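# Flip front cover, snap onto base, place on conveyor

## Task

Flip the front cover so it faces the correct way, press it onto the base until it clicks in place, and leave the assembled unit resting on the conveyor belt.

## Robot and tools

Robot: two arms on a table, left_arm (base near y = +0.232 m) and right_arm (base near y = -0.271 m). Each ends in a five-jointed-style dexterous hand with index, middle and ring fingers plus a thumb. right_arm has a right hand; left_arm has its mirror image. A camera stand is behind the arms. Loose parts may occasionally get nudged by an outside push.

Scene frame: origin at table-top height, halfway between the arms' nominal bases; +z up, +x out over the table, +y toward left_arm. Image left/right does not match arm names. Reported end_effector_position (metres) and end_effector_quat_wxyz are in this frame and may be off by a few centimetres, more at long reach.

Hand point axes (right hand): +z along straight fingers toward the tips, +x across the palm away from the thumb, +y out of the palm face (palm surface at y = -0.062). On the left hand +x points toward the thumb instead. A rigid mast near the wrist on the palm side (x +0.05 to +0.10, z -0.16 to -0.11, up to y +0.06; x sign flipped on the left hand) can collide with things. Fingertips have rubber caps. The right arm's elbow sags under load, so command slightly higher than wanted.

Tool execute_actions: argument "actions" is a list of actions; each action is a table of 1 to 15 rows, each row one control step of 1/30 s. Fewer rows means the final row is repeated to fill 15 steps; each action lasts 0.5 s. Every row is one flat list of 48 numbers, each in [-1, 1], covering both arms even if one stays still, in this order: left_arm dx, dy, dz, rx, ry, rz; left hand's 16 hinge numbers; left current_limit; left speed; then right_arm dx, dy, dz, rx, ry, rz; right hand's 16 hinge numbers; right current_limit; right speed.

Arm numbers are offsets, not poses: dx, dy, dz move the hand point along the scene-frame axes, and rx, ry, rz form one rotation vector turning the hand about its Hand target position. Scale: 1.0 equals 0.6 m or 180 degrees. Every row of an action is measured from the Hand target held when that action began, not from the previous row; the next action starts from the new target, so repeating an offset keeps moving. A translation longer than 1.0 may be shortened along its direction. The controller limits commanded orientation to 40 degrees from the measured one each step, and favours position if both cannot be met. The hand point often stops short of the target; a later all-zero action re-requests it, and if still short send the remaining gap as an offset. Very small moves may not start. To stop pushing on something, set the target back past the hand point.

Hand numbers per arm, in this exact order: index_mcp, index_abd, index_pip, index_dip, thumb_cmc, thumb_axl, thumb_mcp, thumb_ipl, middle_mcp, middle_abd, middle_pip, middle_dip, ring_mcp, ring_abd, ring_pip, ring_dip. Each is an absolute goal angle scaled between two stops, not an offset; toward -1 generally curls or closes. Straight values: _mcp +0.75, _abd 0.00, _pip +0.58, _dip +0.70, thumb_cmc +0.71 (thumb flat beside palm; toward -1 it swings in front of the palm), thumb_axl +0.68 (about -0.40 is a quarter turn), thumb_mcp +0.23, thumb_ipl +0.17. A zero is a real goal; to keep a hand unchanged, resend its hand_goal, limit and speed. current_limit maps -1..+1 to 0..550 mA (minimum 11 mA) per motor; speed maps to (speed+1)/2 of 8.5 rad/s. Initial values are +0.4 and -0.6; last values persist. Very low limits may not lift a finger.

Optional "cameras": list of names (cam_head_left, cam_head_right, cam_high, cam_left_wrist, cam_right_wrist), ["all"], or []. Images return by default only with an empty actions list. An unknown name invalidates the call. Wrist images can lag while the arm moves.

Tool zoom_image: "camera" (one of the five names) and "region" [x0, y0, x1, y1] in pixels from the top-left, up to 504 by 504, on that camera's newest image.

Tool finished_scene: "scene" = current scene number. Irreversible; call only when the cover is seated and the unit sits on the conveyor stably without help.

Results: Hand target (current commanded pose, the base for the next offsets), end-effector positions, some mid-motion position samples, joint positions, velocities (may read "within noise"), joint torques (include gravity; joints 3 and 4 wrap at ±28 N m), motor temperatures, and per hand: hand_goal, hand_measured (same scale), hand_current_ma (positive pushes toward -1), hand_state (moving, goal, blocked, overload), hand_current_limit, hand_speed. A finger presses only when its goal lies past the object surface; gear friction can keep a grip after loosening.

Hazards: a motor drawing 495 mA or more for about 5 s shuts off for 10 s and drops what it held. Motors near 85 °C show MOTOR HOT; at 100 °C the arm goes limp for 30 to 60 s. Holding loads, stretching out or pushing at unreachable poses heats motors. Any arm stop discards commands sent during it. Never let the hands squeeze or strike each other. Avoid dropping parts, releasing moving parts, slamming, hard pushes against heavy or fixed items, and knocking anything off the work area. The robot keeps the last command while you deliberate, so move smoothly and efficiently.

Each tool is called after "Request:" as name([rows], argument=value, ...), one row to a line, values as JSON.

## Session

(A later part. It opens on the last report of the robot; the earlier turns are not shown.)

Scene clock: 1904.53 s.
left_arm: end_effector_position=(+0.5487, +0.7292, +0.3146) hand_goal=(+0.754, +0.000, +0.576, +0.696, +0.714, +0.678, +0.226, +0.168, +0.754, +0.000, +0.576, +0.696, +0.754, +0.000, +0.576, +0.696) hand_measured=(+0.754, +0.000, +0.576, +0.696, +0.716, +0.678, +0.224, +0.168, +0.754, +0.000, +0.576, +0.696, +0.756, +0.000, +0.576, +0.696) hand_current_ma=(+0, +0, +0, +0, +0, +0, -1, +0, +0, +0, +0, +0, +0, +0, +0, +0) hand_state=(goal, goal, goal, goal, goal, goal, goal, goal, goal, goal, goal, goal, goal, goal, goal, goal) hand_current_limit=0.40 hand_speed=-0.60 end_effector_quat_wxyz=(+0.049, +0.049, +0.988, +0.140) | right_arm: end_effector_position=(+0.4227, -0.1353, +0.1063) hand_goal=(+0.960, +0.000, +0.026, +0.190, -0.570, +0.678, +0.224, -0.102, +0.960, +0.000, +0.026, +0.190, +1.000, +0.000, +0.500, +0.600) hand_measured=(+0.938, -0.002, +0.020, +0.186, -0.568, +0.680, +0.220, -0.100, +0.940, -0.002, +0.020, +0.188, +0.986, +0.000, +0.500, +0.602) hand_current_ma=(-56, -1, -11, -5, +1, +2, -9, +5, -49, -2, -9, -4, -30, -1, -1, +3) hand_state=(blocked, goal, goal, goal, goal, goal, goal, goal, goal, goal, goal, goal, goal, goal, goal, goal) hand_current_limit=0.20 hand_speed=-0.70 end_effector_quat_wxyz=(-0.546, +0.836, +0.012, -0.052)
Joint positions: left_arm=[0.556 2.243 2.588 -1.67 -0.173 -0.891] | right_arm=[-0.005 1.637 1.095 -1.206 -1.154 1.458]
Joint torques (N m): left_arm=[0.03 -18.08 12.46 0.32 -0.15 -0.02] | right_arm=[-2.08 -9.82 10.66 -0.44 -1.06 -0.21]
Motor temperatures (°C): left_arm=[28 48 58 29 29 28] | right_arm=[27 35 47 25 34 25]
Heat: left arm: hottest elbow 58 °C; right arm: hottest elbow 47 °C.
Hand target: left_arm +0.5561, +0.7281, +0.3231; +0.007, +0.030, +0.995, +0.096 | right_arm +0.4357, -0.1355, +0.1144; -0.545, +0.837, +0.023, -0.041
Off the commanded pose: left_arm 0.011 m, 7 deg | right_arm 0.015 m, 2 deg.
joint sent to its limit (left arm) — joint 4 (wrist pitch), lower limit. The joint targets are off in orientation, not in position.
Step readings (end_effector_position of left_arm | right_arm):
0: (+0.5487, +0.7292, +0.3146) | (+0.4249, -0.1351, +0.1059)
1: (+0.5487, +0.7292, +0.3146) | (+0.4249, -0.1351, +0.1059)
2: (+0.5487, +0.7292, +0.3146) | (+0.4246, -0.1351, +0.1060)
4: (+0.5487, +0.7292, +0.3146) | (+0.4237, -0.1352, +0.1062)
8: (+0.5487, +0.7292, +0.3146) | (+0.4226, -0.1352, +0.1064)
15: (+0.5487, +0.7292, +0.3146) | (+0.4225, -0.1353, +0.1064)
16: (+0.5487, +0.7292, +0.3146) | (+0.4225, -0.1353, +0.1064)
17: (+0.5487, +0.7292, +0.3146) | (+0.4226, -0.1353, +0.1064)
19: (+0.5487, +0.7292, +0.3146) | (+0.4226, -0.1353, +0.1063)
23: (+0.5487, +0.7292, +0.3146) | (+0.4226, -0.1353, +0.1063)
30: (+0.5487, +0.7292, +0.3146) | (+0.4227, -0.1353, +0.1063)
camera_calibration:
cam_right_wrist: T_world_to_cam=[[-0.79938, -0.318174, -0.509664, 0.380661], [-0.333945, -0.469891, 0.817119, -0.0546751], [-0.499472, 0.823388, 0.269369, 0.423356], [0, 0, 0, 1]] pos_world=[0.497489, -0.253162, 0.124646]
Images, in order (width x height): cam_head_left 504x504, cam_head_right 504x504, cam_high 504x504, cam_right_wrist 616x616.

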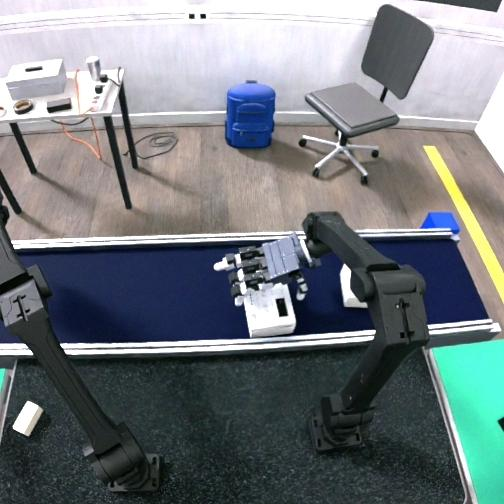

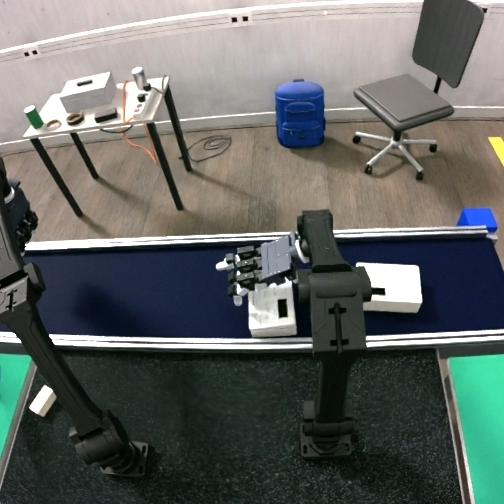

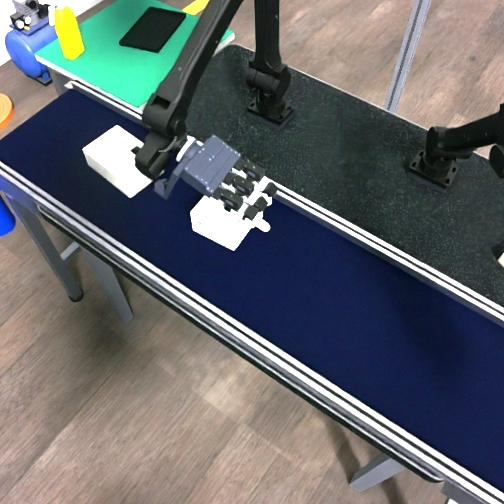

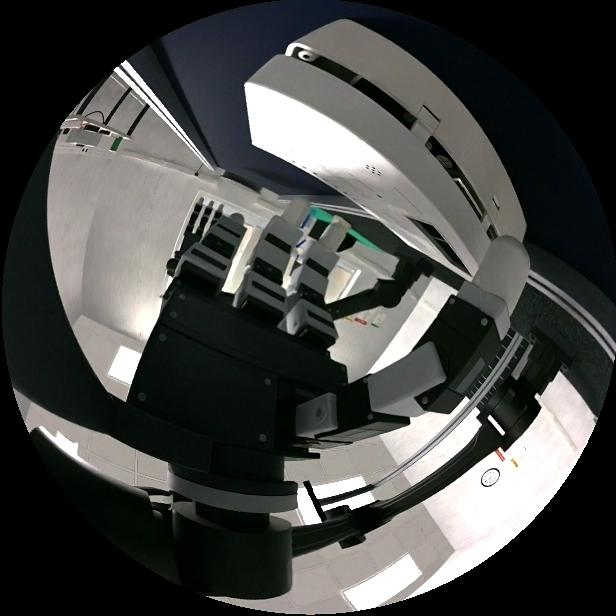

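Request:
execute_actions([
  [[0,0,0,0,0,0,0.754,0,0.576,0.696,0.714,0.678,0.226,0.168,0.754,0,0.576,0.696,0.754,0,0.576,0.696,0.4,-0.6,0.01,0,0.045,0,0,0,0.96,0,0.025,0.19,-0.571,0.678,0.2247,-0.1027,0.96,0,0.025,0.19,1.0,0,0.5,0.6,0.2,-0.7]],
  [[0,0,0,0,0,0,0.754,0,0.576,0.696,0.714,0.678,0.226,0.168,0.754,0,0.576,0.696,0.754,0,0.576,0.696,0.4,-0.6,0,-0.02,0.15,0,0,0,0.96,0,0.025,0.19,-0.571,0.678,0.2247,-0.1027,0.96,0,0.025,0.19,1.0,0,0.5,0.6,0.2,-0.7]],
  [[0,0,0,0,0,0,0.754,0,0.576,0.696,0.714,0.678,0.226,0.168,0.754,0,0.576,0.696,0.754,0,0.576,0.696,0.4,-0.6,0.1,-0.1,0.05,0,0,0,0.96,0,0.025,0.19,-0.571,0.678,0.2247,-0.1027,0.96,0,0.025,0.19,1.0,0,0.5,0.6,0.2,-0.7]],
], cameras=["all"])

Request:
zoom_image(camera="cam_head_right", region=[230, 260, 320, 350])

Request:
zoom_image(camera="cam_head_left", region=[230, 260, 320, 350])

Request:
zoom_image(camera="cam_high", region=[180, 180, 280, 260])

Scene clock: 1918.87 s.
left_arm: end_effector_position=(+0.5487, +0.7292, +0.3146) hand_goal=(+0.754, +0.000, +0.576, +0.696, +0.714, +0.678, +0.226, +0.168, +0.754, +0.000, +0.576, +0.696, +0.754, +0.000, +0.576, +0.696) hand_measured=(+0.754, +0.000, +0.576, +0.696, +0.716, +0.678, +0.224, +0.168, +0.754, +0.000, +0.576, +0.696, +0.756, +0.000, +0.576, +0.696) hand_current_ma=(+0, +0, +0, +0, +0, +0, -1, +0, +0, +0, +0, +0, +0, +0, +0, +0) hand_state=(goal, goal, goal, goal, goal, goal, goal, goal, goal, goal, goal, goal, goal, goal, goal, goal) hand_current_limit=0.40 hand_speed=-0.60 end_effector_quat_wxyz=(+0.049, +0.049, +0.988, +0.140) | right_arm: end_effector_position=(+0.4857, -0.2066, +0.2509) hand_goal=(+0.960, +0.000, +0.026, +0.190, -0.570, +0.678, +0.224, -0.102, +0.960, +0.000, +0.026, +0.190, +1.000, +0.000, +0.500, +0.600) hand_measured=(+0.942, +0.000, +0.020, +0.186, -0.570, +0.680, +0.220, -0.100, +0.944, -0.002, +0.020, +0.188, +0.986, +0.000, +0.500, +0.602) hand_current_ma=(-46, -1, -11, -4, +0, +2, -6, +4, -39, -2, -9, -4, -30, +0, -1, +3) hand_state=(goal, goal, goal, goal, goal, goal, goal, goal, goal, goal, goal, goal, goal, goal, goal, goal) hand_current_limit=0.20 hand_speed=-0.70 end_effector_quat_wxyz=(-0.531, +0.847, -0.020, -0.008)
Joint positions: left_arm=[0.556 2.243 2.588 -1.67 -0.173 -0.891] | right_arm=[-0.153 1.635 1.511 -1.666 -1.108 1.365]
Joint torques (N m): left_arm=[0.03 -18.08 12.48 0.31 -0.15 -0.02] | right_arm=[-1.79 -9.82 13.89 -0.51 -0.98 -0.21]
Motor temperatures (°C): left_arm=[28 48 58 29 29 28] | right_arm=[27 35 49 25 34 25]
Heat: left arm: hottest elbow 58 °C; right arm: hottest elbow 49 °C.
Hand target: left_arm +0.5561, +0.7281, +0.3231; +0.007, +0.030, +0.995, +0.096 | right_arm +0.5018, -0.2075, +0.2613; -0.545, +0.837, +0.023, -0.041
Off the commanded pose: left_arm 0.011 m, 7 deg | right_arm 0.019 m, 6 deg.
joint sent to its limit (left arm) — joint 4 (wrist pitch), lower limit. The joint targets are off in orientation, not in position.
joint sent to its limit (right arm) — joint 4 (wrist pitch), lower limit. The joint targets are off in orientation, not in position.
Step readings (end_effector_position of left_arm | right_arm):
0: (+0.5487, +0.7292, +0.3146) | (+0.4227, -0.1353, +0.1063)
1: (+0.5487, +0.7292, +0.3146) | (+0.4224, -0.1353, +0.1064)
2: (+0.5487, +0.7292, +0.3146) | (+0.4215, -0.1354, +0.1069)
4: (+0.5487, +0.7292, +0.3146) | (+0.4190, -0.1354, +0.1094)
8: (+0.5487, +0.7292, +0.3146) | (+0.4207, -0.1354, +0.1169)
15: (+0.5487, +0.7292, +0.3146) | (+0.4239, -0.1353, +0.1245)
16: (+0.5487, +0.7292, +0.3146) | (+0.4235, -0.1353, +0.1252)
17: (+0.5487, +0.7292, +0.3146) | (+0.4213, -0.1360, +0.1276)
19: (+0.5487, +0.7292, +0.3146) | (+0.4165, -0.1381, +0.1413)
23: (+0.5487, +0.7292, +0.3146) | (+0.4190, -0.1401, +0.1869)
30: (+0.5487, +0.7292, +0.3146) | (+0.4277, -0.1445, +0.2269)
31: (+0.5487, +0.7292, +0.3146) | (+0.4270, -0.1454, +0.2269)
32: (+0.5487, +0.7292, +0.3146) | (+0.4274, -0.1477, +0.2276)
34: (+0.5487, +0.7292, +0.3146) | (+0.4366, -0.1591, +0.2322)
38: (+0.5487, +0.7292, +0.3146) | (+0.4712, -0.1925, +0.2443)
45: (+0.5487, +0.7292, +0.3146) | (+0.4862, -0.2120, +0.2529)
camera_calibration:
cam_left_wrist: T_world_to_cam=[[0.70075, -0.699673, -0.139306, 0.139818], [-0.570978, -0.667121, 0.47847, 0.610127], [-0.427706, -0.255747, -0.866984, 0.824143], [0, 0, 0, 1]] pos_world=[0.602883, 0.715628, 0.442068]
cam_right_wrist: T_world_to_cam=[[-0.807021, -0.257657, -0.531347, 0.503701], [-0.410976, -0.401069, 0.818683, -0.134042], [-0.424046, 0.879066, 0.21778, 0.462386], [0, 0, 0, 1]] pos_world=[0.547483, -0.330446, 0.276679]

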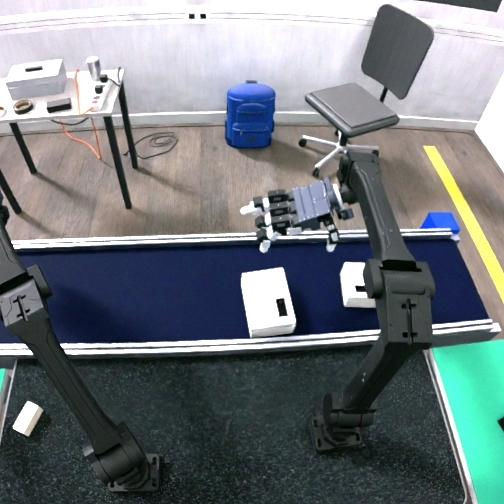

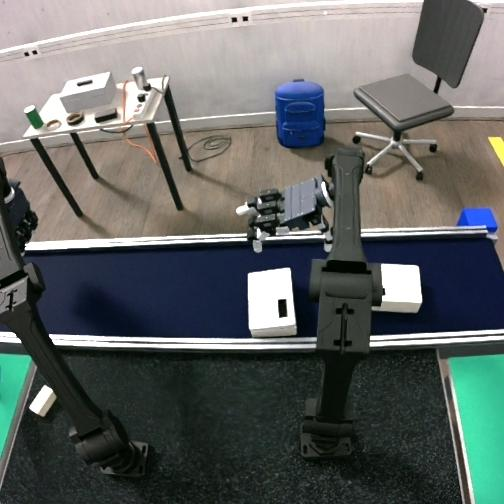

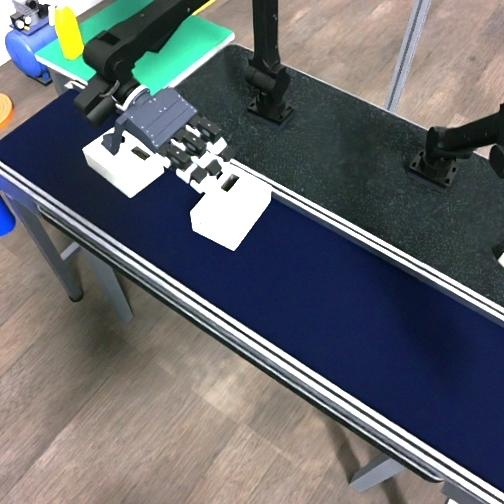

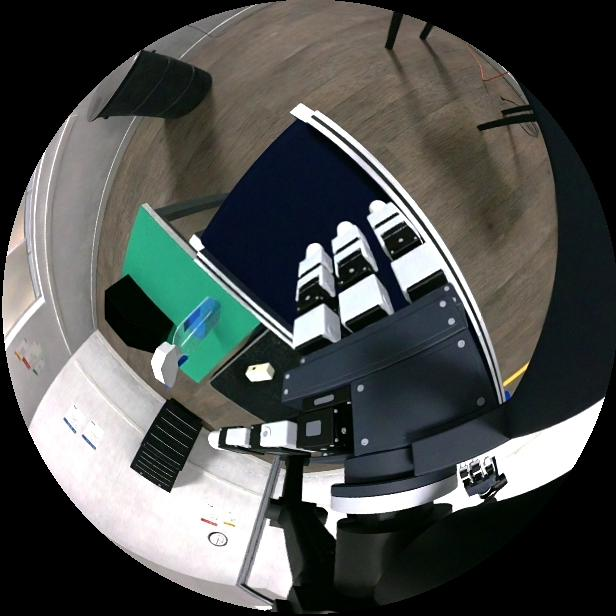

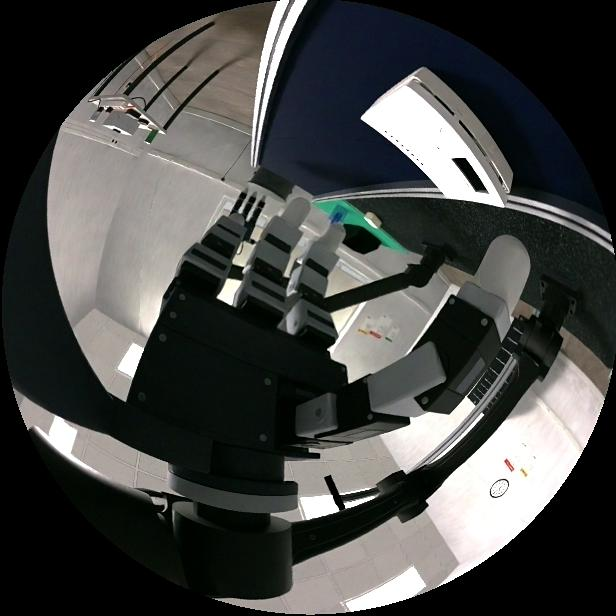

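Scaled by 5.600.

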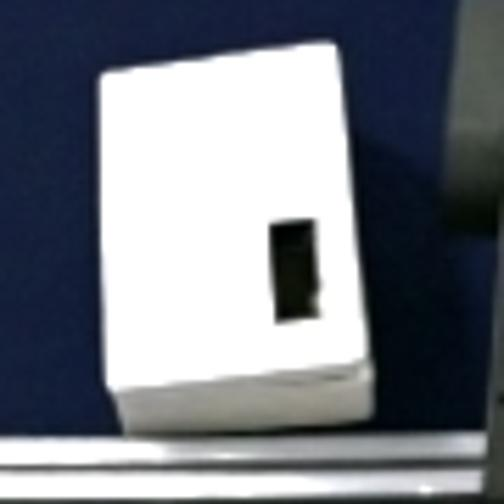

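Scaled by 5.600.

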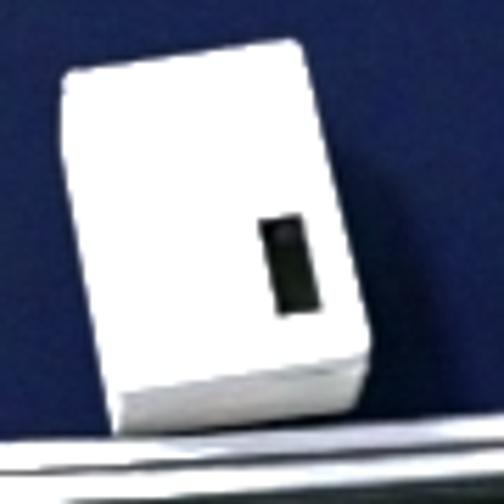

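Scaled by 5.040.

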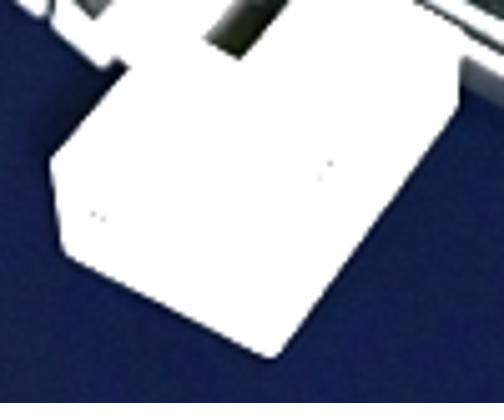

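Request:
zoom_image(camera="cam_right_wrist", region=[350, 50, 530, 230])

Request:
zoom_image(camera="cam_head_right", region=[245, 310, 305, 350])

Request:
zoom_image(camera="cam_high", region=[185, 155, 285, 255])

Scaled by 2.800 from the camera's 616x616 image, which has a finer 880x880 frame.

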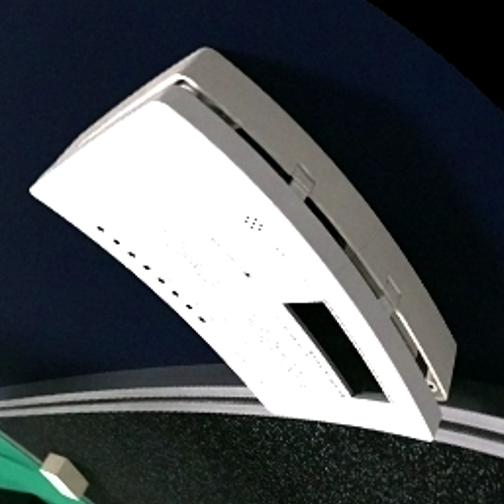

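Scaled by 8.400.

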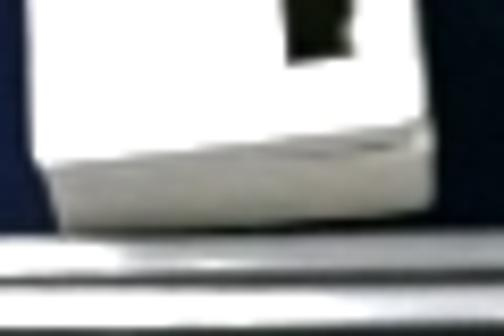

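Scaled by 5.040.

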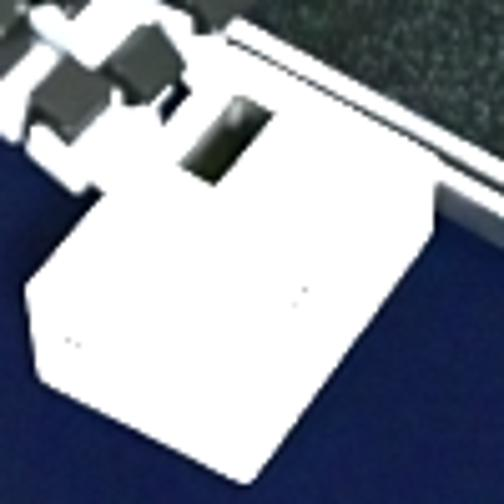

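Request:
zoom_image(camera="cam_head_left", region=[242, 312, 272, 342])

Request:
zoom_image(camera="cam_head_left", region=[272, 310, 302, 340])

Request:
zoom_image(camera="cam_head_right", region=[244, 312, 274, 342])

Request:
zoom_image(camera="cam_head_right", region=[272, 312, 302, 342])

Scaled by 16.800.

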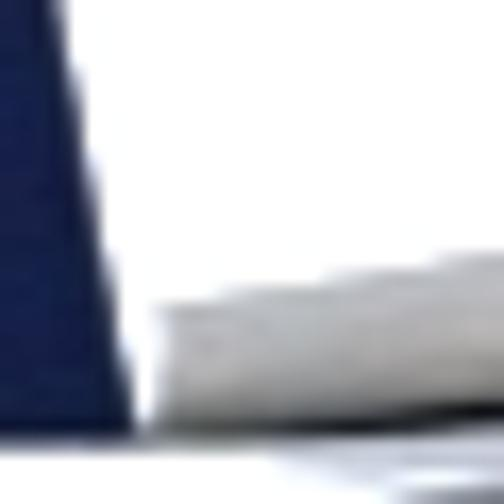

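Scaled by 16.800.

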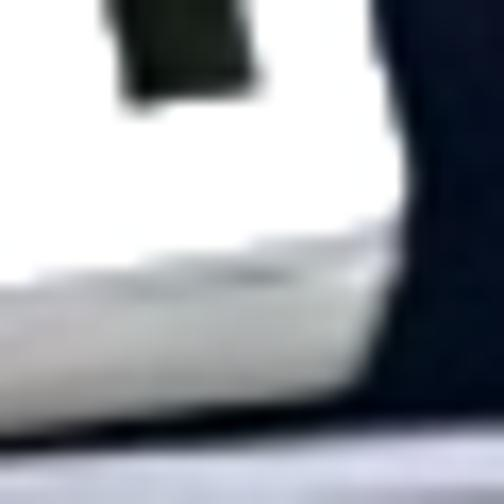

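Scaled by 16.800.

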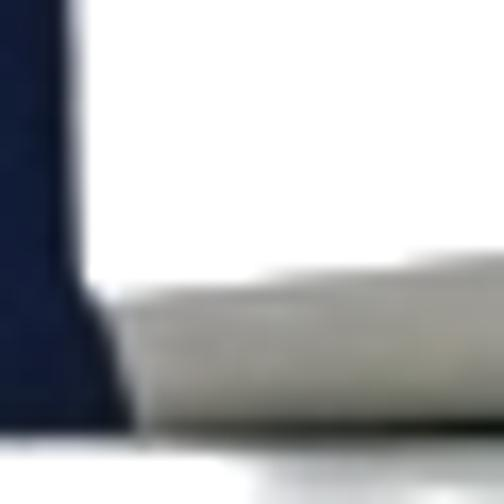

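Scaled by 16.800.

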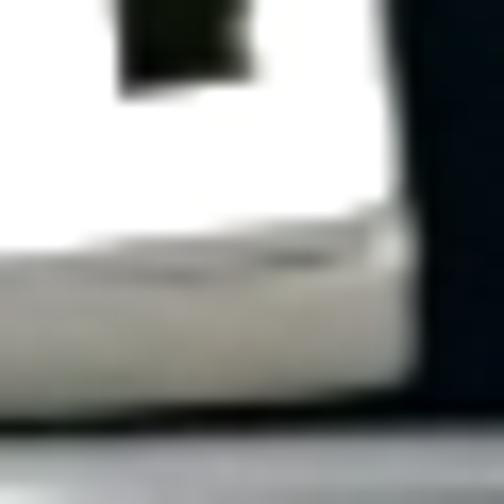

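Request:
zoom_image(camera="cam_right_wrist", region=[435, 95, 485, 145])

Request:
zoom_image(camera="cam_right_wrist", region=[470, 135, 520, 185])

Request:
zoom_image(camera="cam_right_wrist", region=[350, 60, 440, 150])

Scaled by 10.080 from the camera's 616x616 image, which has a finer 880x880 frame.

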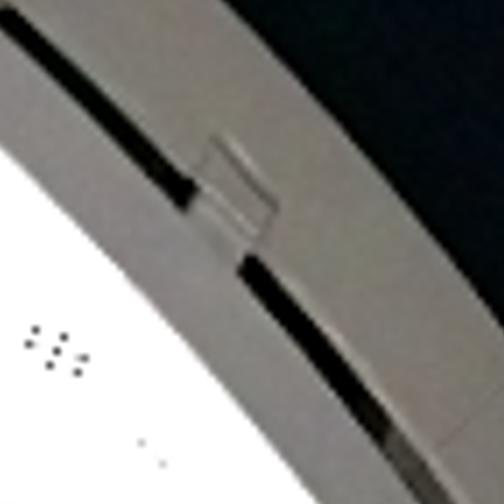

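Scaled by 10.080 from the camera's 616x616 image, which has a finer 880x880 frame.

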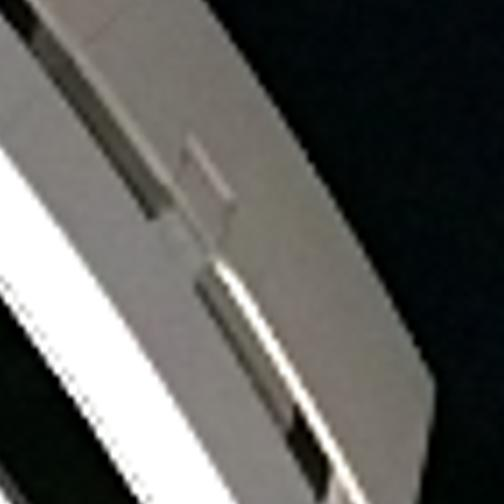

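Scaled by 5.600 from the camera's 616x616 image, which has a finer 880x880 frame.

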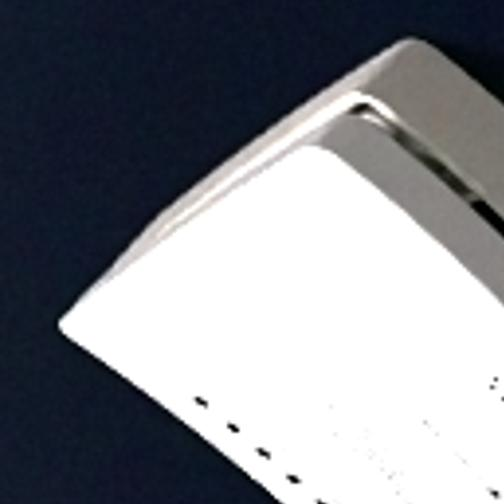

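Request:
execute_actions([
  [[0,0,0,0,0,0,0.754,0,0.576,0.696,0.714,0.678,0.226,0.168,0.754,0,0.576,0.696,0.754,0,0.576,0.696,0.4,-0.6,-0.075,0.025,0,-0.011,0,0,-0.05,0,-0.9,-0.17,0.71,0.678,0.2247,0.1,-0.05,0,-0.9,-0.17,-0.05,0,-0.9,-0.17,0.75,-0.5]],
  [[0,0,0,0,0,0,0.754,0,0.576,0.696,0.714,0.678,0.226,0.168,0.754,0,0.576,0.696,0.754,0,0.576,0.696,0.4,-0.6,-0.075,0.024,0,0,0,0,-0.05,0,-0.9,-0.17,0.71,0.678,0.2247,0.1,-0.05,0,-0.9,-0.17,-0.05,0,-0.9,-0.17,0.75,-0.5]],
  [[0,0,0,0,0,0,0.754,0,0.576,0.696,0.714,0.678,0.226,0.168,0.754,0,0.576,0.696,0.754,0,0.576,0.696,0.4,-0.6,0,0,-0.09,0,0,0,-0.05,0,-0.9,-0.17,0.71,0.678,0.2247,0.1,-0.05,0,-0.9,-0.17,-0.05,0,-0.9,-0.17,0.75,-0.5]],
], cameras=["cam_right_wrist","cam_head_left","cam_high"])

Scene clock: 1976.03 s.
left_arm: end_effector_position=(+0.5487, +0.7292, +0.3146) hand_goal=(+0.754, +0.000, +0.576, +0.696, +0.714, +0.678, +0.226, +0.168, +0.754, +0.000, +0.576, +0.696, +0.754, +0.000, +0.576, +0.696) hand_measured=(+0.754, +0.000, +0.576, +0.696, +0.716, +0.678, +0.224, +0.168, +0.754, +0.000, +0.576, +0.696, +0.756, +0.000, +0.576, +0.696) hand_current_ma=(+0, +0, +0, +0, +0, +0, -1, +0, +0, +0, +0, +0, +0, +0, +0, +0) hand_state=(goal, goal, goal, goal, goal, goal, goal, goal, goal, goal, goal, goal, goal, goal, goal, goal) hand_current_limit=0.40 hand_speed=-0.60 end_effector_quat_wxyz=(+0.049, +0.049, +0.988, +0.140) | right_arm: end_effector_position=(+0.4108, -0.1789, +0.2147) hand_goal=(-0.050, +0.000, -0.900, -0.170, +0.710, +0.678, +0.224, +0.100, -0.050, +0.000, -0.900, -0.170, -0.050, +0.000, -0.900, -0.170) hand_measured=(-0.046, +0.000, -0.892, -0.166, +0.694, +0.680, +0.220, +0.096, -0.046, -0.002, -0.894, -0.168, -0.048, +0.000, -0.894, -0.168) hand_current_ma=(+6, -1, +14, +5, -39, +2, -6, -6, +5, -2, +11, +4, +4, +0, +11, +4) hand_state=(goal, goal, goal, goal, goal, goal, goal, goal, goal, goal, goal, goal, goal, goal, goal, goal) hand_current_limit=0.75 hand_speed=-0.50 end_effector_quat_wxyz=(-0.529, +0.847, +0.019, -0.040)
Joint positions: left_arm=[0.556 2.243 2.588 -1.67 -0.173 -0.891] | right_arm=[-0.095 1.508 1.258 -1.632 -1.095 1.277]
Joint torques (N m): left_arm=[-0.03 -18.02 12.46 0.32 -0.14 -0.02] | right_arm=[-2.02 -8.29 7.57 0.1 -0.96 -0.13]
Motor temperatures (°C): left_arm=[27 48 58 29 29 28] | right_arm=[27 35 57 25 33 25]
Heat: left arm: hottest elbow 58 °C; right arm: hottest elbow 57 °C.
Hand target: left_arm +0.5561, +0.7281, +0.3231; +0.007, +0.030, +0.995, +0.096 | right_arm +0.4118, -0.1781, +0.2074; -0.531, +0.846, +0.022, -0.041
Off the commanded pose: left_arm 0.011 m, 7 deg | right_arm 0.007 m, 0 deg.
joint sent to its limit (left arm) — joint 4 (wrist pitch), lower limit. The joint targets are off in orientation, not in position.
Step readings (end_effector_position of left_arm | right_arm):
0: (+0.5487, +0.7292, +0.3146) | (+0.4857, -0.2066, +0.2509)
1: (+0.5487, +0.7292, +0.3146) | (+0.4858, -0.2066, +0.2509)
2: (+0.5487, +0.7292, +0.3146) | (+0.4855, -0.2060, +0.2510)
4: (+0.5487, +0.7292, +0.3146) | (+0.4834, -0.2049, +0.2513)
8: (+0.5487, +0.7292, +0.3146) | (+0.4710, -0.1991, +0.2560)
15: (+0.5487, +0.7292, +0.3146) | (+0.4638, -0.1931, +0.2655)
16: (+0.5487, +0.7292, +0.3146) | (+0.4633, -0.1930, +0.2650)
17: (+0.5487, +0.7292, +0.3146) | (+0.4604, -0.1925, +0.2634)
19: (+0.5487, +0.7292, +0.3146) | (+0.4478, -0.1896, +0.2582)
23: (+0.5487, +0.7292, +0.3146) | (+0.4257, -0.1847, +0.2556)
30: (+0.5487, +0.7292, +0.3146) | (+0.4187, -0.1801, +0.2649)
31: (+0.5487, +0.7292, +0.3146) | (+0.4184, -0.1801, +0.2644)
32: (+0.5487, +0.7292, +0.3146) | (+0.4173, -0.1795, +0.2621)
34: (+0.5487, +0.7292, +0.3146) | (+0.4131, -0.1790, +0.2525)
38: (+0.5487, +0.7292, +0.3146) | (+0.4061, -0.1786, +0.2277)
45: (+0.5487, +0.7292, +0.3146) | (+0.4101, -0.1789, +0.2149)
camera_calibration:
cam_right_wrist: T_world_to_cam=[[-0.784696, -0.337802, -0.519752, 0.405105], [-0.357716, -0.438007, 0.824736, -0.153926], [-0.506252, 0.83309, 0.222866, 0.438581], [0, 0, 0, 1]] pos_world=[0.484855, -0.295953, 0.239758]
Images, in order (width x height): cam_head_left 504x504, cam_high 504x504, cam_right_wrist 616x616.

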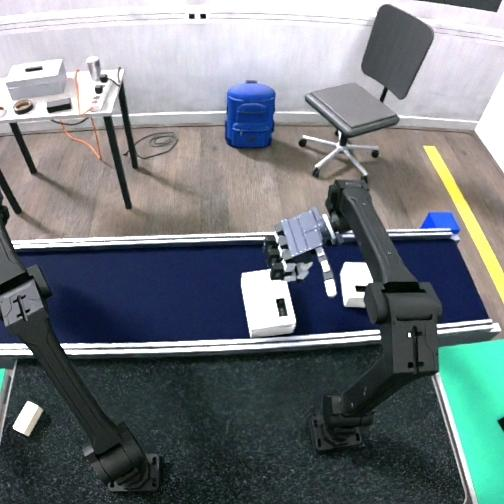

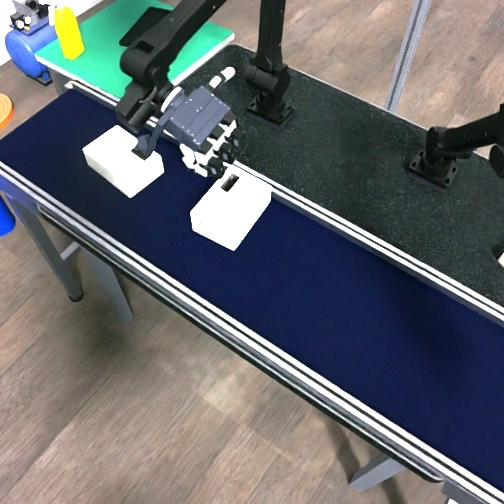

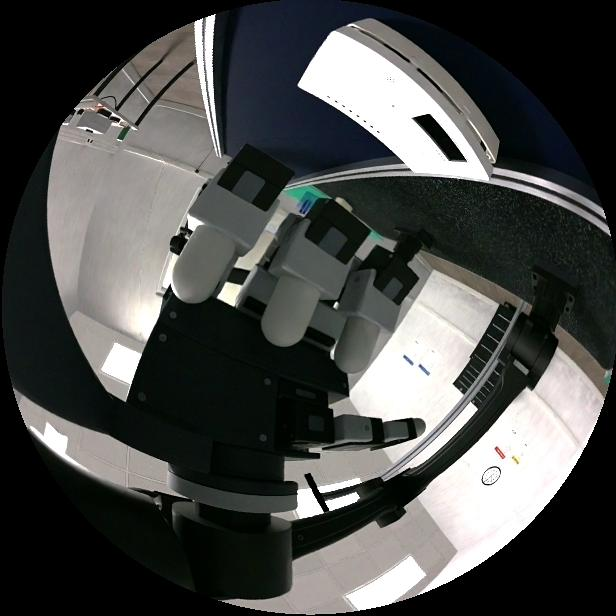

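Request:
execute_actions([
  [[0,0,0,0,0,0,0.754,0,0.576,0.696,0.714,0.678,0.226,0.168,0.754,0,0.576,0.696,0.754,0,0.576,0.696,0.4,-0.6,0,0,-0.1,0,0,0,-0.05,0,-0.9,-0.17,0.71,0.678,0.2247,0.1,-0.05,0,-0.9,-0.17,-0.05,0,-0.9,-0.17,0.75,-0.5]],
  [[0,0,0,0,0,0,0.754,0,0.576,0.696,0.714,0.678,0.226,0.168,0.754,0,0.576,0.696,0.754,0,0.576,0.696,0.4,-0.6,0,0,-0.08,0,0,0,-0.05,0,-0.9,-0.17,0.71,0.678,0.2247,0.1,-0.05,0,-0.9,-0.17,-0.05,0,-0.9,-0.17,0.75,-0.5]],
], cameras=["cam_right_wrist","cam_head_left"])

Request:
zoom_image(camera="cam_head_left", region=[220, 240, 330, 350])

Scene clock: 1981.97 s.
left_arm: end_effector_position=(+0.5487, +0.7292, +0.3146) hand_goal=(+0.754, +0.000, +0.576, +0.696, +0.714, +0.678, +0.226, +0.168, +0.754, +0.000, +0.576, +0.696, +0.754, +0.000, +0.576, +0.696) hand_measured=(+0.754, +0.000, +0.576, +0.696, +0.716, +0.678, +0.224, +0.168, +0.754, +0.000, +0.576, +0.696, +0.756, +0.000, +0.576, +0.696) hand_current_ma=(+0, +0, +0, +0, +0, +0, -1, +0, +0, +0, +0, +0, +0, +0, +0, +0) hand_state=(goal, goal, goal, goal, goal, goal, goal, goal, goal, goal, goal, goal, goal, goal, goal, goal) hand_current_limit=0.40 hand_speed=-0.60 end_effector_quat_wxyz=(+0.049, +0.049, +0.988, +0.140) | right_arm: end_effector_position=(+0.4137, -0.1786, +0.1062) hand_goal=(-0.050, +0.000, -0.900, -0.170, +0.710, +0.678, +0.224, +0.100, -0.050, +0.000, -0.900, -0.170, -0.050, +0.000, -0.900, -0.170) hand_measured=(-0.046, +0.000, -0.892, -0.166, +0.694, +0.680, +0.220, +0.098, -0.048, -0.002, -0.894, -0.168, -0.048, +0.000, -0.894, -0.168) hand_current_ma=(+5, -1, +13, +5, -36, +2, -6, -6, +5, -2, +10, +4, +4, +0, +10, +4) hand_state=(goal, goal, goal, goal, goal, goal, goal, goal, goal, goal, goal, goal, goal, goal, goal, goal) hand_current_limit=0.75 hand_speed=-0.50 end_effector_quat_wxyz=(-0.531, +0.846, +0.024, -0.037)
Joint positions: left_arm=[0.556 2.243 2.588 -1.67 -0.173 -0.891] | right_arm=[-0.095 1.624 1.087 -1.347 -1.097 1.264]
Joint torques (N m): left_arm=[-0.03 -17.96 12.46 0.32 -0.15 -0.02] | right_arm=[-2.02 -8.82 6.58 0.1 -0.85 -0.02]
Motor temperatures (°C): left_arm=[27 48 58 29 29 28] | right_arm=[27 35 55 25 33 25]
Heat: left arm: hottest elbow 58 °C; right arm: hottest elbow 55 °C.
Hand target: left_arm +0.5561, +0.7281, +0.3231; +0.007, +0.030, +0.995, +0.096 | right_arm +0.4118, -0.1782, +0.0994; -0.531, +0.846, +0.022, -0.041
Off the commanded pose: left_arm 0.011 m, 7 deg | right_arm 0.007 m, 0 deg.
joint sent to its limit (left arm) — joint 4 (wrist pitch), lower limit. The joint targets are off in orientation, not in position.
Step readings (end_effector_position of left_arm | right_arm):
0: (+0.5487, +0.7292, +0.3146) | (+0.4108, -0.1789, +0.2147)
1: (+0.5487, +0.7292, +0.3146) | (+0.4110, -0.1789, +0.2144)
2: (+0.5487, +0.7292, +0.3146) | (+0.4121, -0.1787, +0.2115)
4: (+0.5487, +0.7292, +0.3146) | (+0.4126, -0.1786, +0.2002)
8: (+0.5487, +0.7292, +0.3146) | (+0.4072, -0.1782, +0.1698)
15: (+0.5487, +0.7292, +0.3146) | (+0.4116, -0.1785, +0.1539)
16: (+0.5487, +0.7292, +0.3146) | (+0.4121, -0.1785, +0.1536)
17: (+0.5487, +0.7292, +0.3146) | (+0.4133, -0.1786, +0.1514)
19: (+0.5487, +0.7292, +0.3146) | (+0.4148, -0.1787, +0.1437)
23: (+0.5487, +0.7292, +0.3146) | (+0.4113, -0.1785, +0.1203)
30: (+0.5487, +0.7292, +0.3146) | (+0.4128, -0.1786, +0.1064)
camera_calibration:
cam_right_wrist: T_world_to_cam=[[-0.777697, -0.33954, -0.529056, 0.348832], [-0.364046, -0.442859, 0.819357, -0.0608631], [-0.512502, 0.829812, 0.220801, 0.466278], [0, 0, 0, 1]] pos_world=[0.488097, -0.295434, 0.131465]
Images, in order (width x height): cam_head_left 504x504, cam_right_wrist 616x616.

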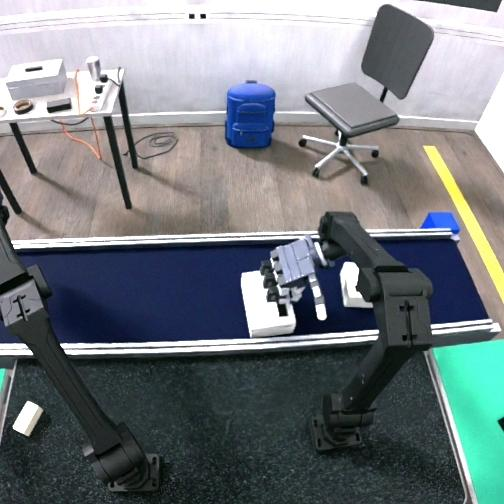

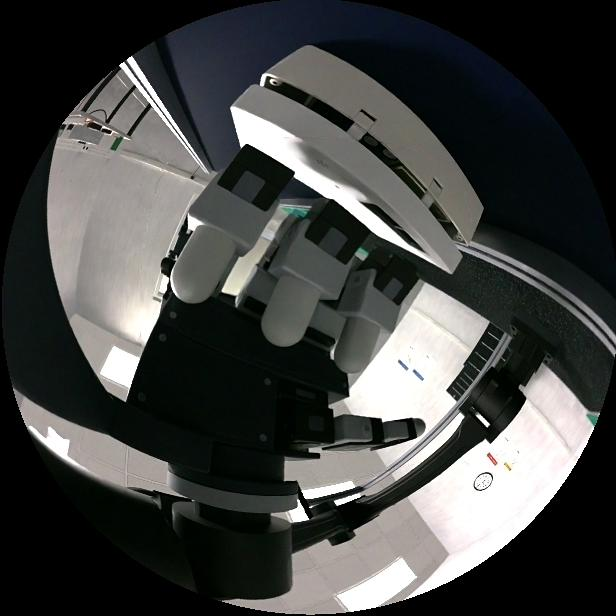

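Scaled by 4.582.

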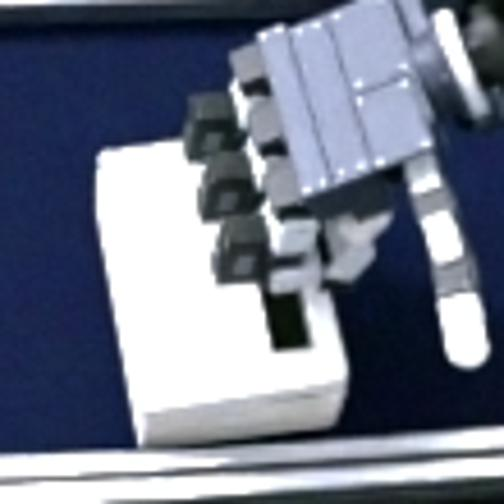

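Request:
execute_actions([
  [[0,0,0,0,0,0,0.754,0,0.576,0.696,0.714,0.678,0.226,0.168,0.754,0,0.576,0.696,0.754,0,0.576,0.696,0.4,-0.6,0,0,-0.035,0,0,0,-0.05,0,-0.9,-0.17,0.71,0.678,0.2247,0.1,-0.05,0,-0.9,-0.17,-0.05,0,-0.9,-0.17,0.75,-0.5]],
], cameras=["cam_right_wrist"])

Request:
zoom_image(camera="cam_right_wrist", region=[220, 30, 490, 300])

Scene clock: 1986.43 s.
left_arm: end_effector_position=(+0.5487, +0.7292, +0.3146) hand_goal=(+0.754, +0.000, +0.576, +0.696, +0.714, +0.678, +0.226, +0.168, +0.754, +0.000, +0.576, +0.696, +0.754, +0.000, +0.576, +0.696) hand_measured=(+0.754, +0.000, +0.576, +0.696, +0.716, +0.678, +0.224, +0.168, +0.754, +0.000, +0.576, +0.696, +0.756, +0.000, +0.576, +0.696) hand_current_ma=(+0, +0, +0, +0, +0, +0, -1, +0, +0, +0, +0, +0, +0, +0, +0, +0) hand_state=(goal, goal, goal, goal, goal, goal, goal, goal, goal, goal, goal, goal, goal, goal, goal, goal) hand_current_limit=0.40 hand_speed=-0.60 end_effector_quat_wxyz=(+0.049, +0.049, +0.988, +0.140) | right_arm: end_effector_position=(+0.4156, -0.1786, +0.0883) hand_goal=(-0.050, +0.000, -0.900, -0.170, +0.710, +0.678, +0.224, +0.100, -0.050, +0.000, -0.900, -0.170, -0.050, +0.000, -0.900, -0.170) hand_measured=(-0.046, +0.000, -0.892, -0.166, +0.694, +0.680, +0.220, +0.098, -0.048, -0.002, -0.894, -0.168, -0.050, +0.000, -0.900, -0.168) hand_current_ma=(+5, -1, +13, +5, -36, +2, -6, -6, +4, -2, +10, +4, +1, +0, +1, +4) hand_state=(goal, goal, goal, goal, goal, goal, goal, goal, goal, goal, goal, goal, goal, goal, goal, goal) hand_current_limit=0.75 hand_speed=-0.50 end_effector_quat_wxyz=(-0.531, +0.846, +0.026, -0.033)
Joint positions: left_arm=[0.556 2.243 2.588 -1.67 -0.173 -0.891] | right_arm=[-0.095 1.649 1.066 -1.292 -1.098 1.264]
Joint torques (N m): left_arm=[-0.03 -18.02 12.46 0.31 -0.15 -0.02] | right_arm=[-2.02 -8.41 6.08 0.16 -0.83 -0.02]
Motor temperatures (°C): left_arm=[27 48 58 29 29 28] | right_arm=[27 35 54 25 33 25]
Heat: left arm: hottest elbow 58 °C; right arm: hottest elbow 54 °C.
Hand target: left_arm +0.5561, +0.7281, +0.3231; +0.007, +0.030, +0.995, +0.096 | right_arm +0.4117, -0.1782, +0.0783; -0.531, +0.846, +0.022, -0.041
Off the commanded pose: left_arm 0.011 m, 7 deg | right_arm 0.011 m, 1 deg.
joint sent to its limit (left arm) — joint 4 (wrist pitch), lower limit. The joint targets are off in orientation, not in position.
Step readings (end_effector_position of left_arm | right_arm):
0: (+0.5487, +0.7292, +0.3146) | (+0.4137, -0.1786, +0.1062)
1: (+0.5487, +0.7292, +0.3146) | (+0.4139, -0.1786, +0.1061)
2: (+0.5487, +0.7292, +0.3146) | (+0.4147, -0.1787, +0.1054)
4: (+0.5487, +0.7292, +0.3146) | (+0.4163, -0.1788, +0.1028)
8: (+0.5487, +0.7292, +0.3146) | (+0.4157, -0.1787, +0.0937)
15: (+0.5487, +0.7292, +0.3146) | (+0.4153, -0.1786, +0.0884)
camera_calibration:
cam_right_wrist: T_world_to_cam=[[-0.773266, -0.339296, -0.535666, 0.339604], [-0.371025, -0.442955, 0.816169, -0.0423606], [-0.514198, 0.829861, 0.216635, 0.472244], [0, 0, 0, 1]] pos_world=[0.489715, -0.295434, 0.114183]
Images, in order (width x height): cam_right_wrist 616x616.

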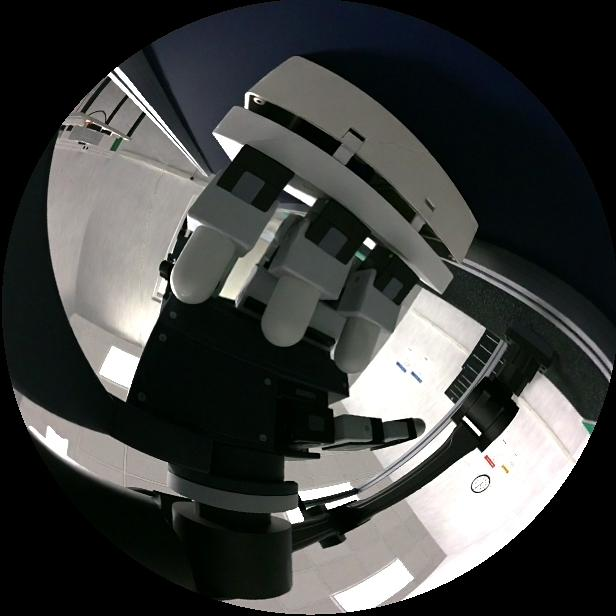

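Scaled by 1.867 from the camera's 616x616 image, which has a finer 880x880 frame.

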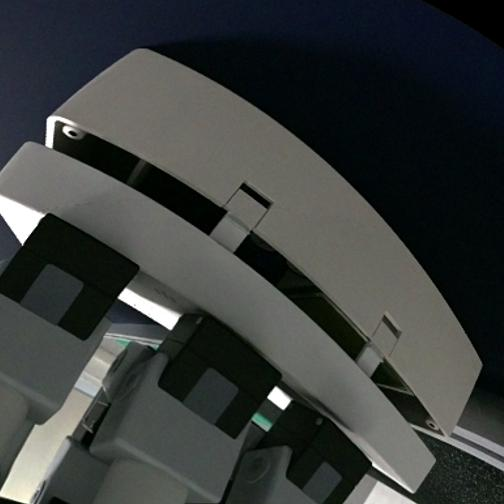

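Request:
zoom_image(camera="cam_right_wrist", region=[320, 110, 380, 170])

Request:
zoom_image(camera="cam_right_wrist", region=[395, 180, 455, 240])

Scaled by 8.400 from the camera's 616x616 image, which has a finer 880x880 frame.

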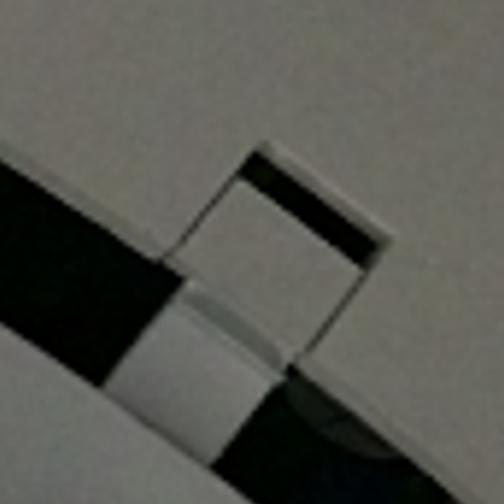

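Scaled by 8.400 from the camera's 616x616 image, which has a finer 880x880 frame.

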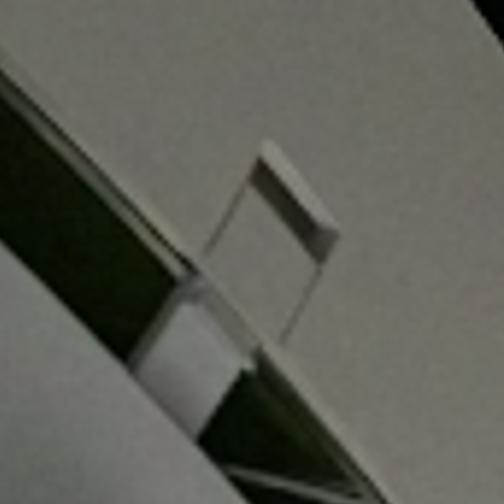

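Request:
execute_actions([
  [[0,0,0,0,0,0,0.754,0,0.576,0.696,0.714,0.678,0.226,0.168,0.754,0,0.576,0.696,0.754,0,0.576,0.696,0.4,-0.6,-0.002,0,-0.02,0,0,0,-0.05,0,-0.9,-0.17,0.71,0.678,0.2247,0.1,-0.05,0,-0.9,-0.17,-0.05,0,-0.9,-0.17,0.75,-0.5]],
], cameras=["cam_right_wrist"])

Request:
zoom_image(camera="cam_right_wrist", region=[220, 30, 490, 300])

Scene clock: 1992.27 s.
left_arm: end_effector_position=(+0.5487, +0.7292, +0.3146) hand_goal=(+0.754, +0.000, +0.576, +0.696, +0.714, +0.678, +0.226, +0.168, +0.754, +0.000, +0.576, +0.696, +0.754, +0.000, +0.576, +0.696) hand_measured=(+0.754, +0.000, +0.576, +0.696, +0.716, +0.678, +0.224, +0.168, +0.754, +0.000, +0.576, +0.696, +0.756, +0.000, +0.576, +0.696) hand_current_ma=(+0, +0, +0, +0, +0, +0, -1, +0, +0, +0, +0, +0, +0, +0, +0, +0) hand_state=(goal, goal, goal, goal, goal, goal, goal, goal, goal, goal, goal, goal, goal, goal, goal, goal) hand_current_limit=0.40 hand_speed=-0.60 end_effector_quat_wxyz=(+0.049, +0.049, +0.988, +0.140) | right_arm: end_effector_position=(+0.4182, -0.1774, +0.0855) hand_goal=(-0.050, +0.000, -0.900, -0.170, +0.710, +0.678, +0.224, +0.100, -0.050, +0.000, -0.900, -0.170, -0.050, +0.000, -0.900, -0.170) hand_measured=(-0.046, +0.000, -0.892, -0.166, +0.694, +0.680, +0.220, +0.098, -0.048, -0.002, -0.894, -0.168, -0.058, +0.000, -0.914, -0.168) hand_current_ma=(+5, -1, +13, +5, -36, +2, -6, -6, +4, -2, +10, +4, -14, +0, -29, +4) hand_state=(goal, goal, goal, goal, goal, goal, goal, goal, goal, goal, goal, goal, goal, goal, goal, goal) hand_current_limit=0.75 hand_speed=-0.50 end_effector_quat_wxyz=(-0.533, +0.845, +0.030, -0.025)
Joint positions: left_arm=[0.556 2.243 2.588 -1.67 -0.173 -0.891] | right_arm=[-0.095 1.649 1.058 -1.266 -1.106 1.264]
Joint torques (N m): left_arm=[-0.03 -18.02 12.48 0.31 -0.14 -0.02] | right_arm=[-2.02 -7.24 5.3 0.38 -0.52 -0.03]
Motor temperatures (°C): left_arm=[27 48 58 29 29 28] | right_arm=[27 35 53 25 33 25]
Heat: left arm: hottest elbow 58 °C; right arm: hottest elbow 53 °C.
Hand target: left_arm +0.5561, +0.7281, +0.3231; +0.007, +0.030, +0.995, +0.096 | right_arm +0.4106, -0.1782, +0.0664; -0.531, +0.846, +0.022, -0.041
Off the commanded pose: left_arm 0.011 m, 7 deg | right_arm 0.021 m, 2 deg.
joint sent to its limit (left arm) — joint 4 (wrist pitch), lower limit. The joint targets are off in orientation, not in position.
Step readings (end_effector_position of left_arm | right_arm):
0: (+0.5487, +0.7292, +0.3146) | (+0.4156, -0.1786, +0.0883)
1: (+0.5487, +0.7292, +0.3146) | (+0.4157, -0.1786, +0.0882)
2: (+0.5487, +0.7292, +0.3146) | (+0.4161, -0.1786, +0.0878)
4: (+0.5487, +0.7292, +0.3146) | (+0.4168, -0.1783, +0.0869)
8: (+0.5487, +0.7292, +0.3146) | (+0.4174, -0.1775, +0.0859)
15: (+0.5487, +0.7292, +0.3146) | (+0.4181, -0.1774, +0.0855)
camera_calibration:
cam_right_wrist: T_world_to_cam=[[-0.764122, -0.333558, -0.552139, 0.33924], [-0.387038, -0.447685, 0.806089, -0.0318929], [-0.516062, 0.829649, 0.212986, 0.474301], [0, 0, 0, 1]] pos_world=[0.491645, -0.294624, 0.111997]
Images, in order (width x height): cam_right_wrist 616x616.

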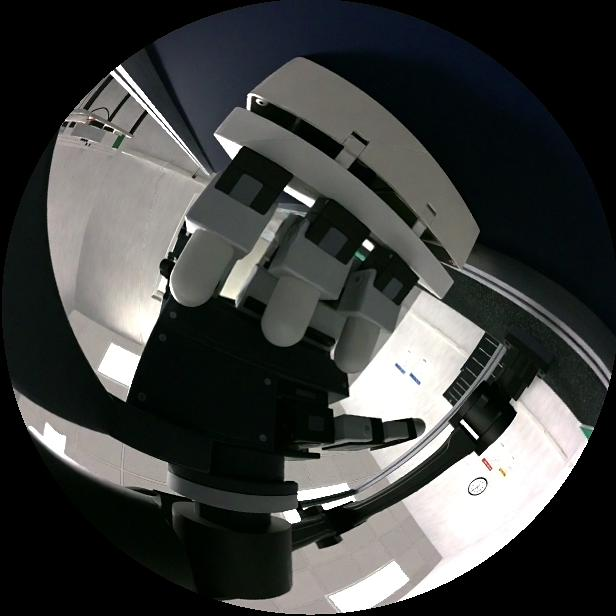

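Scaled by 1.867 from the camera's 616x616 image, which has a finer 880x880 frame.

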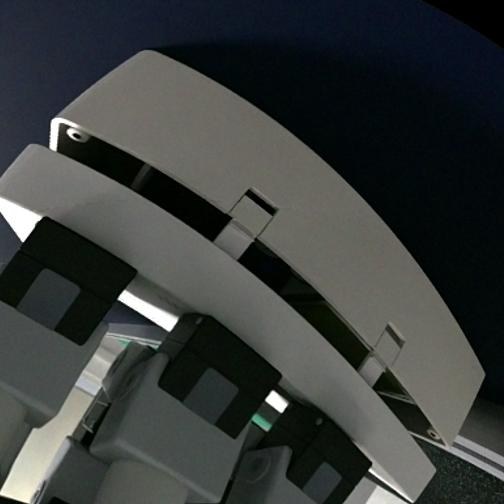

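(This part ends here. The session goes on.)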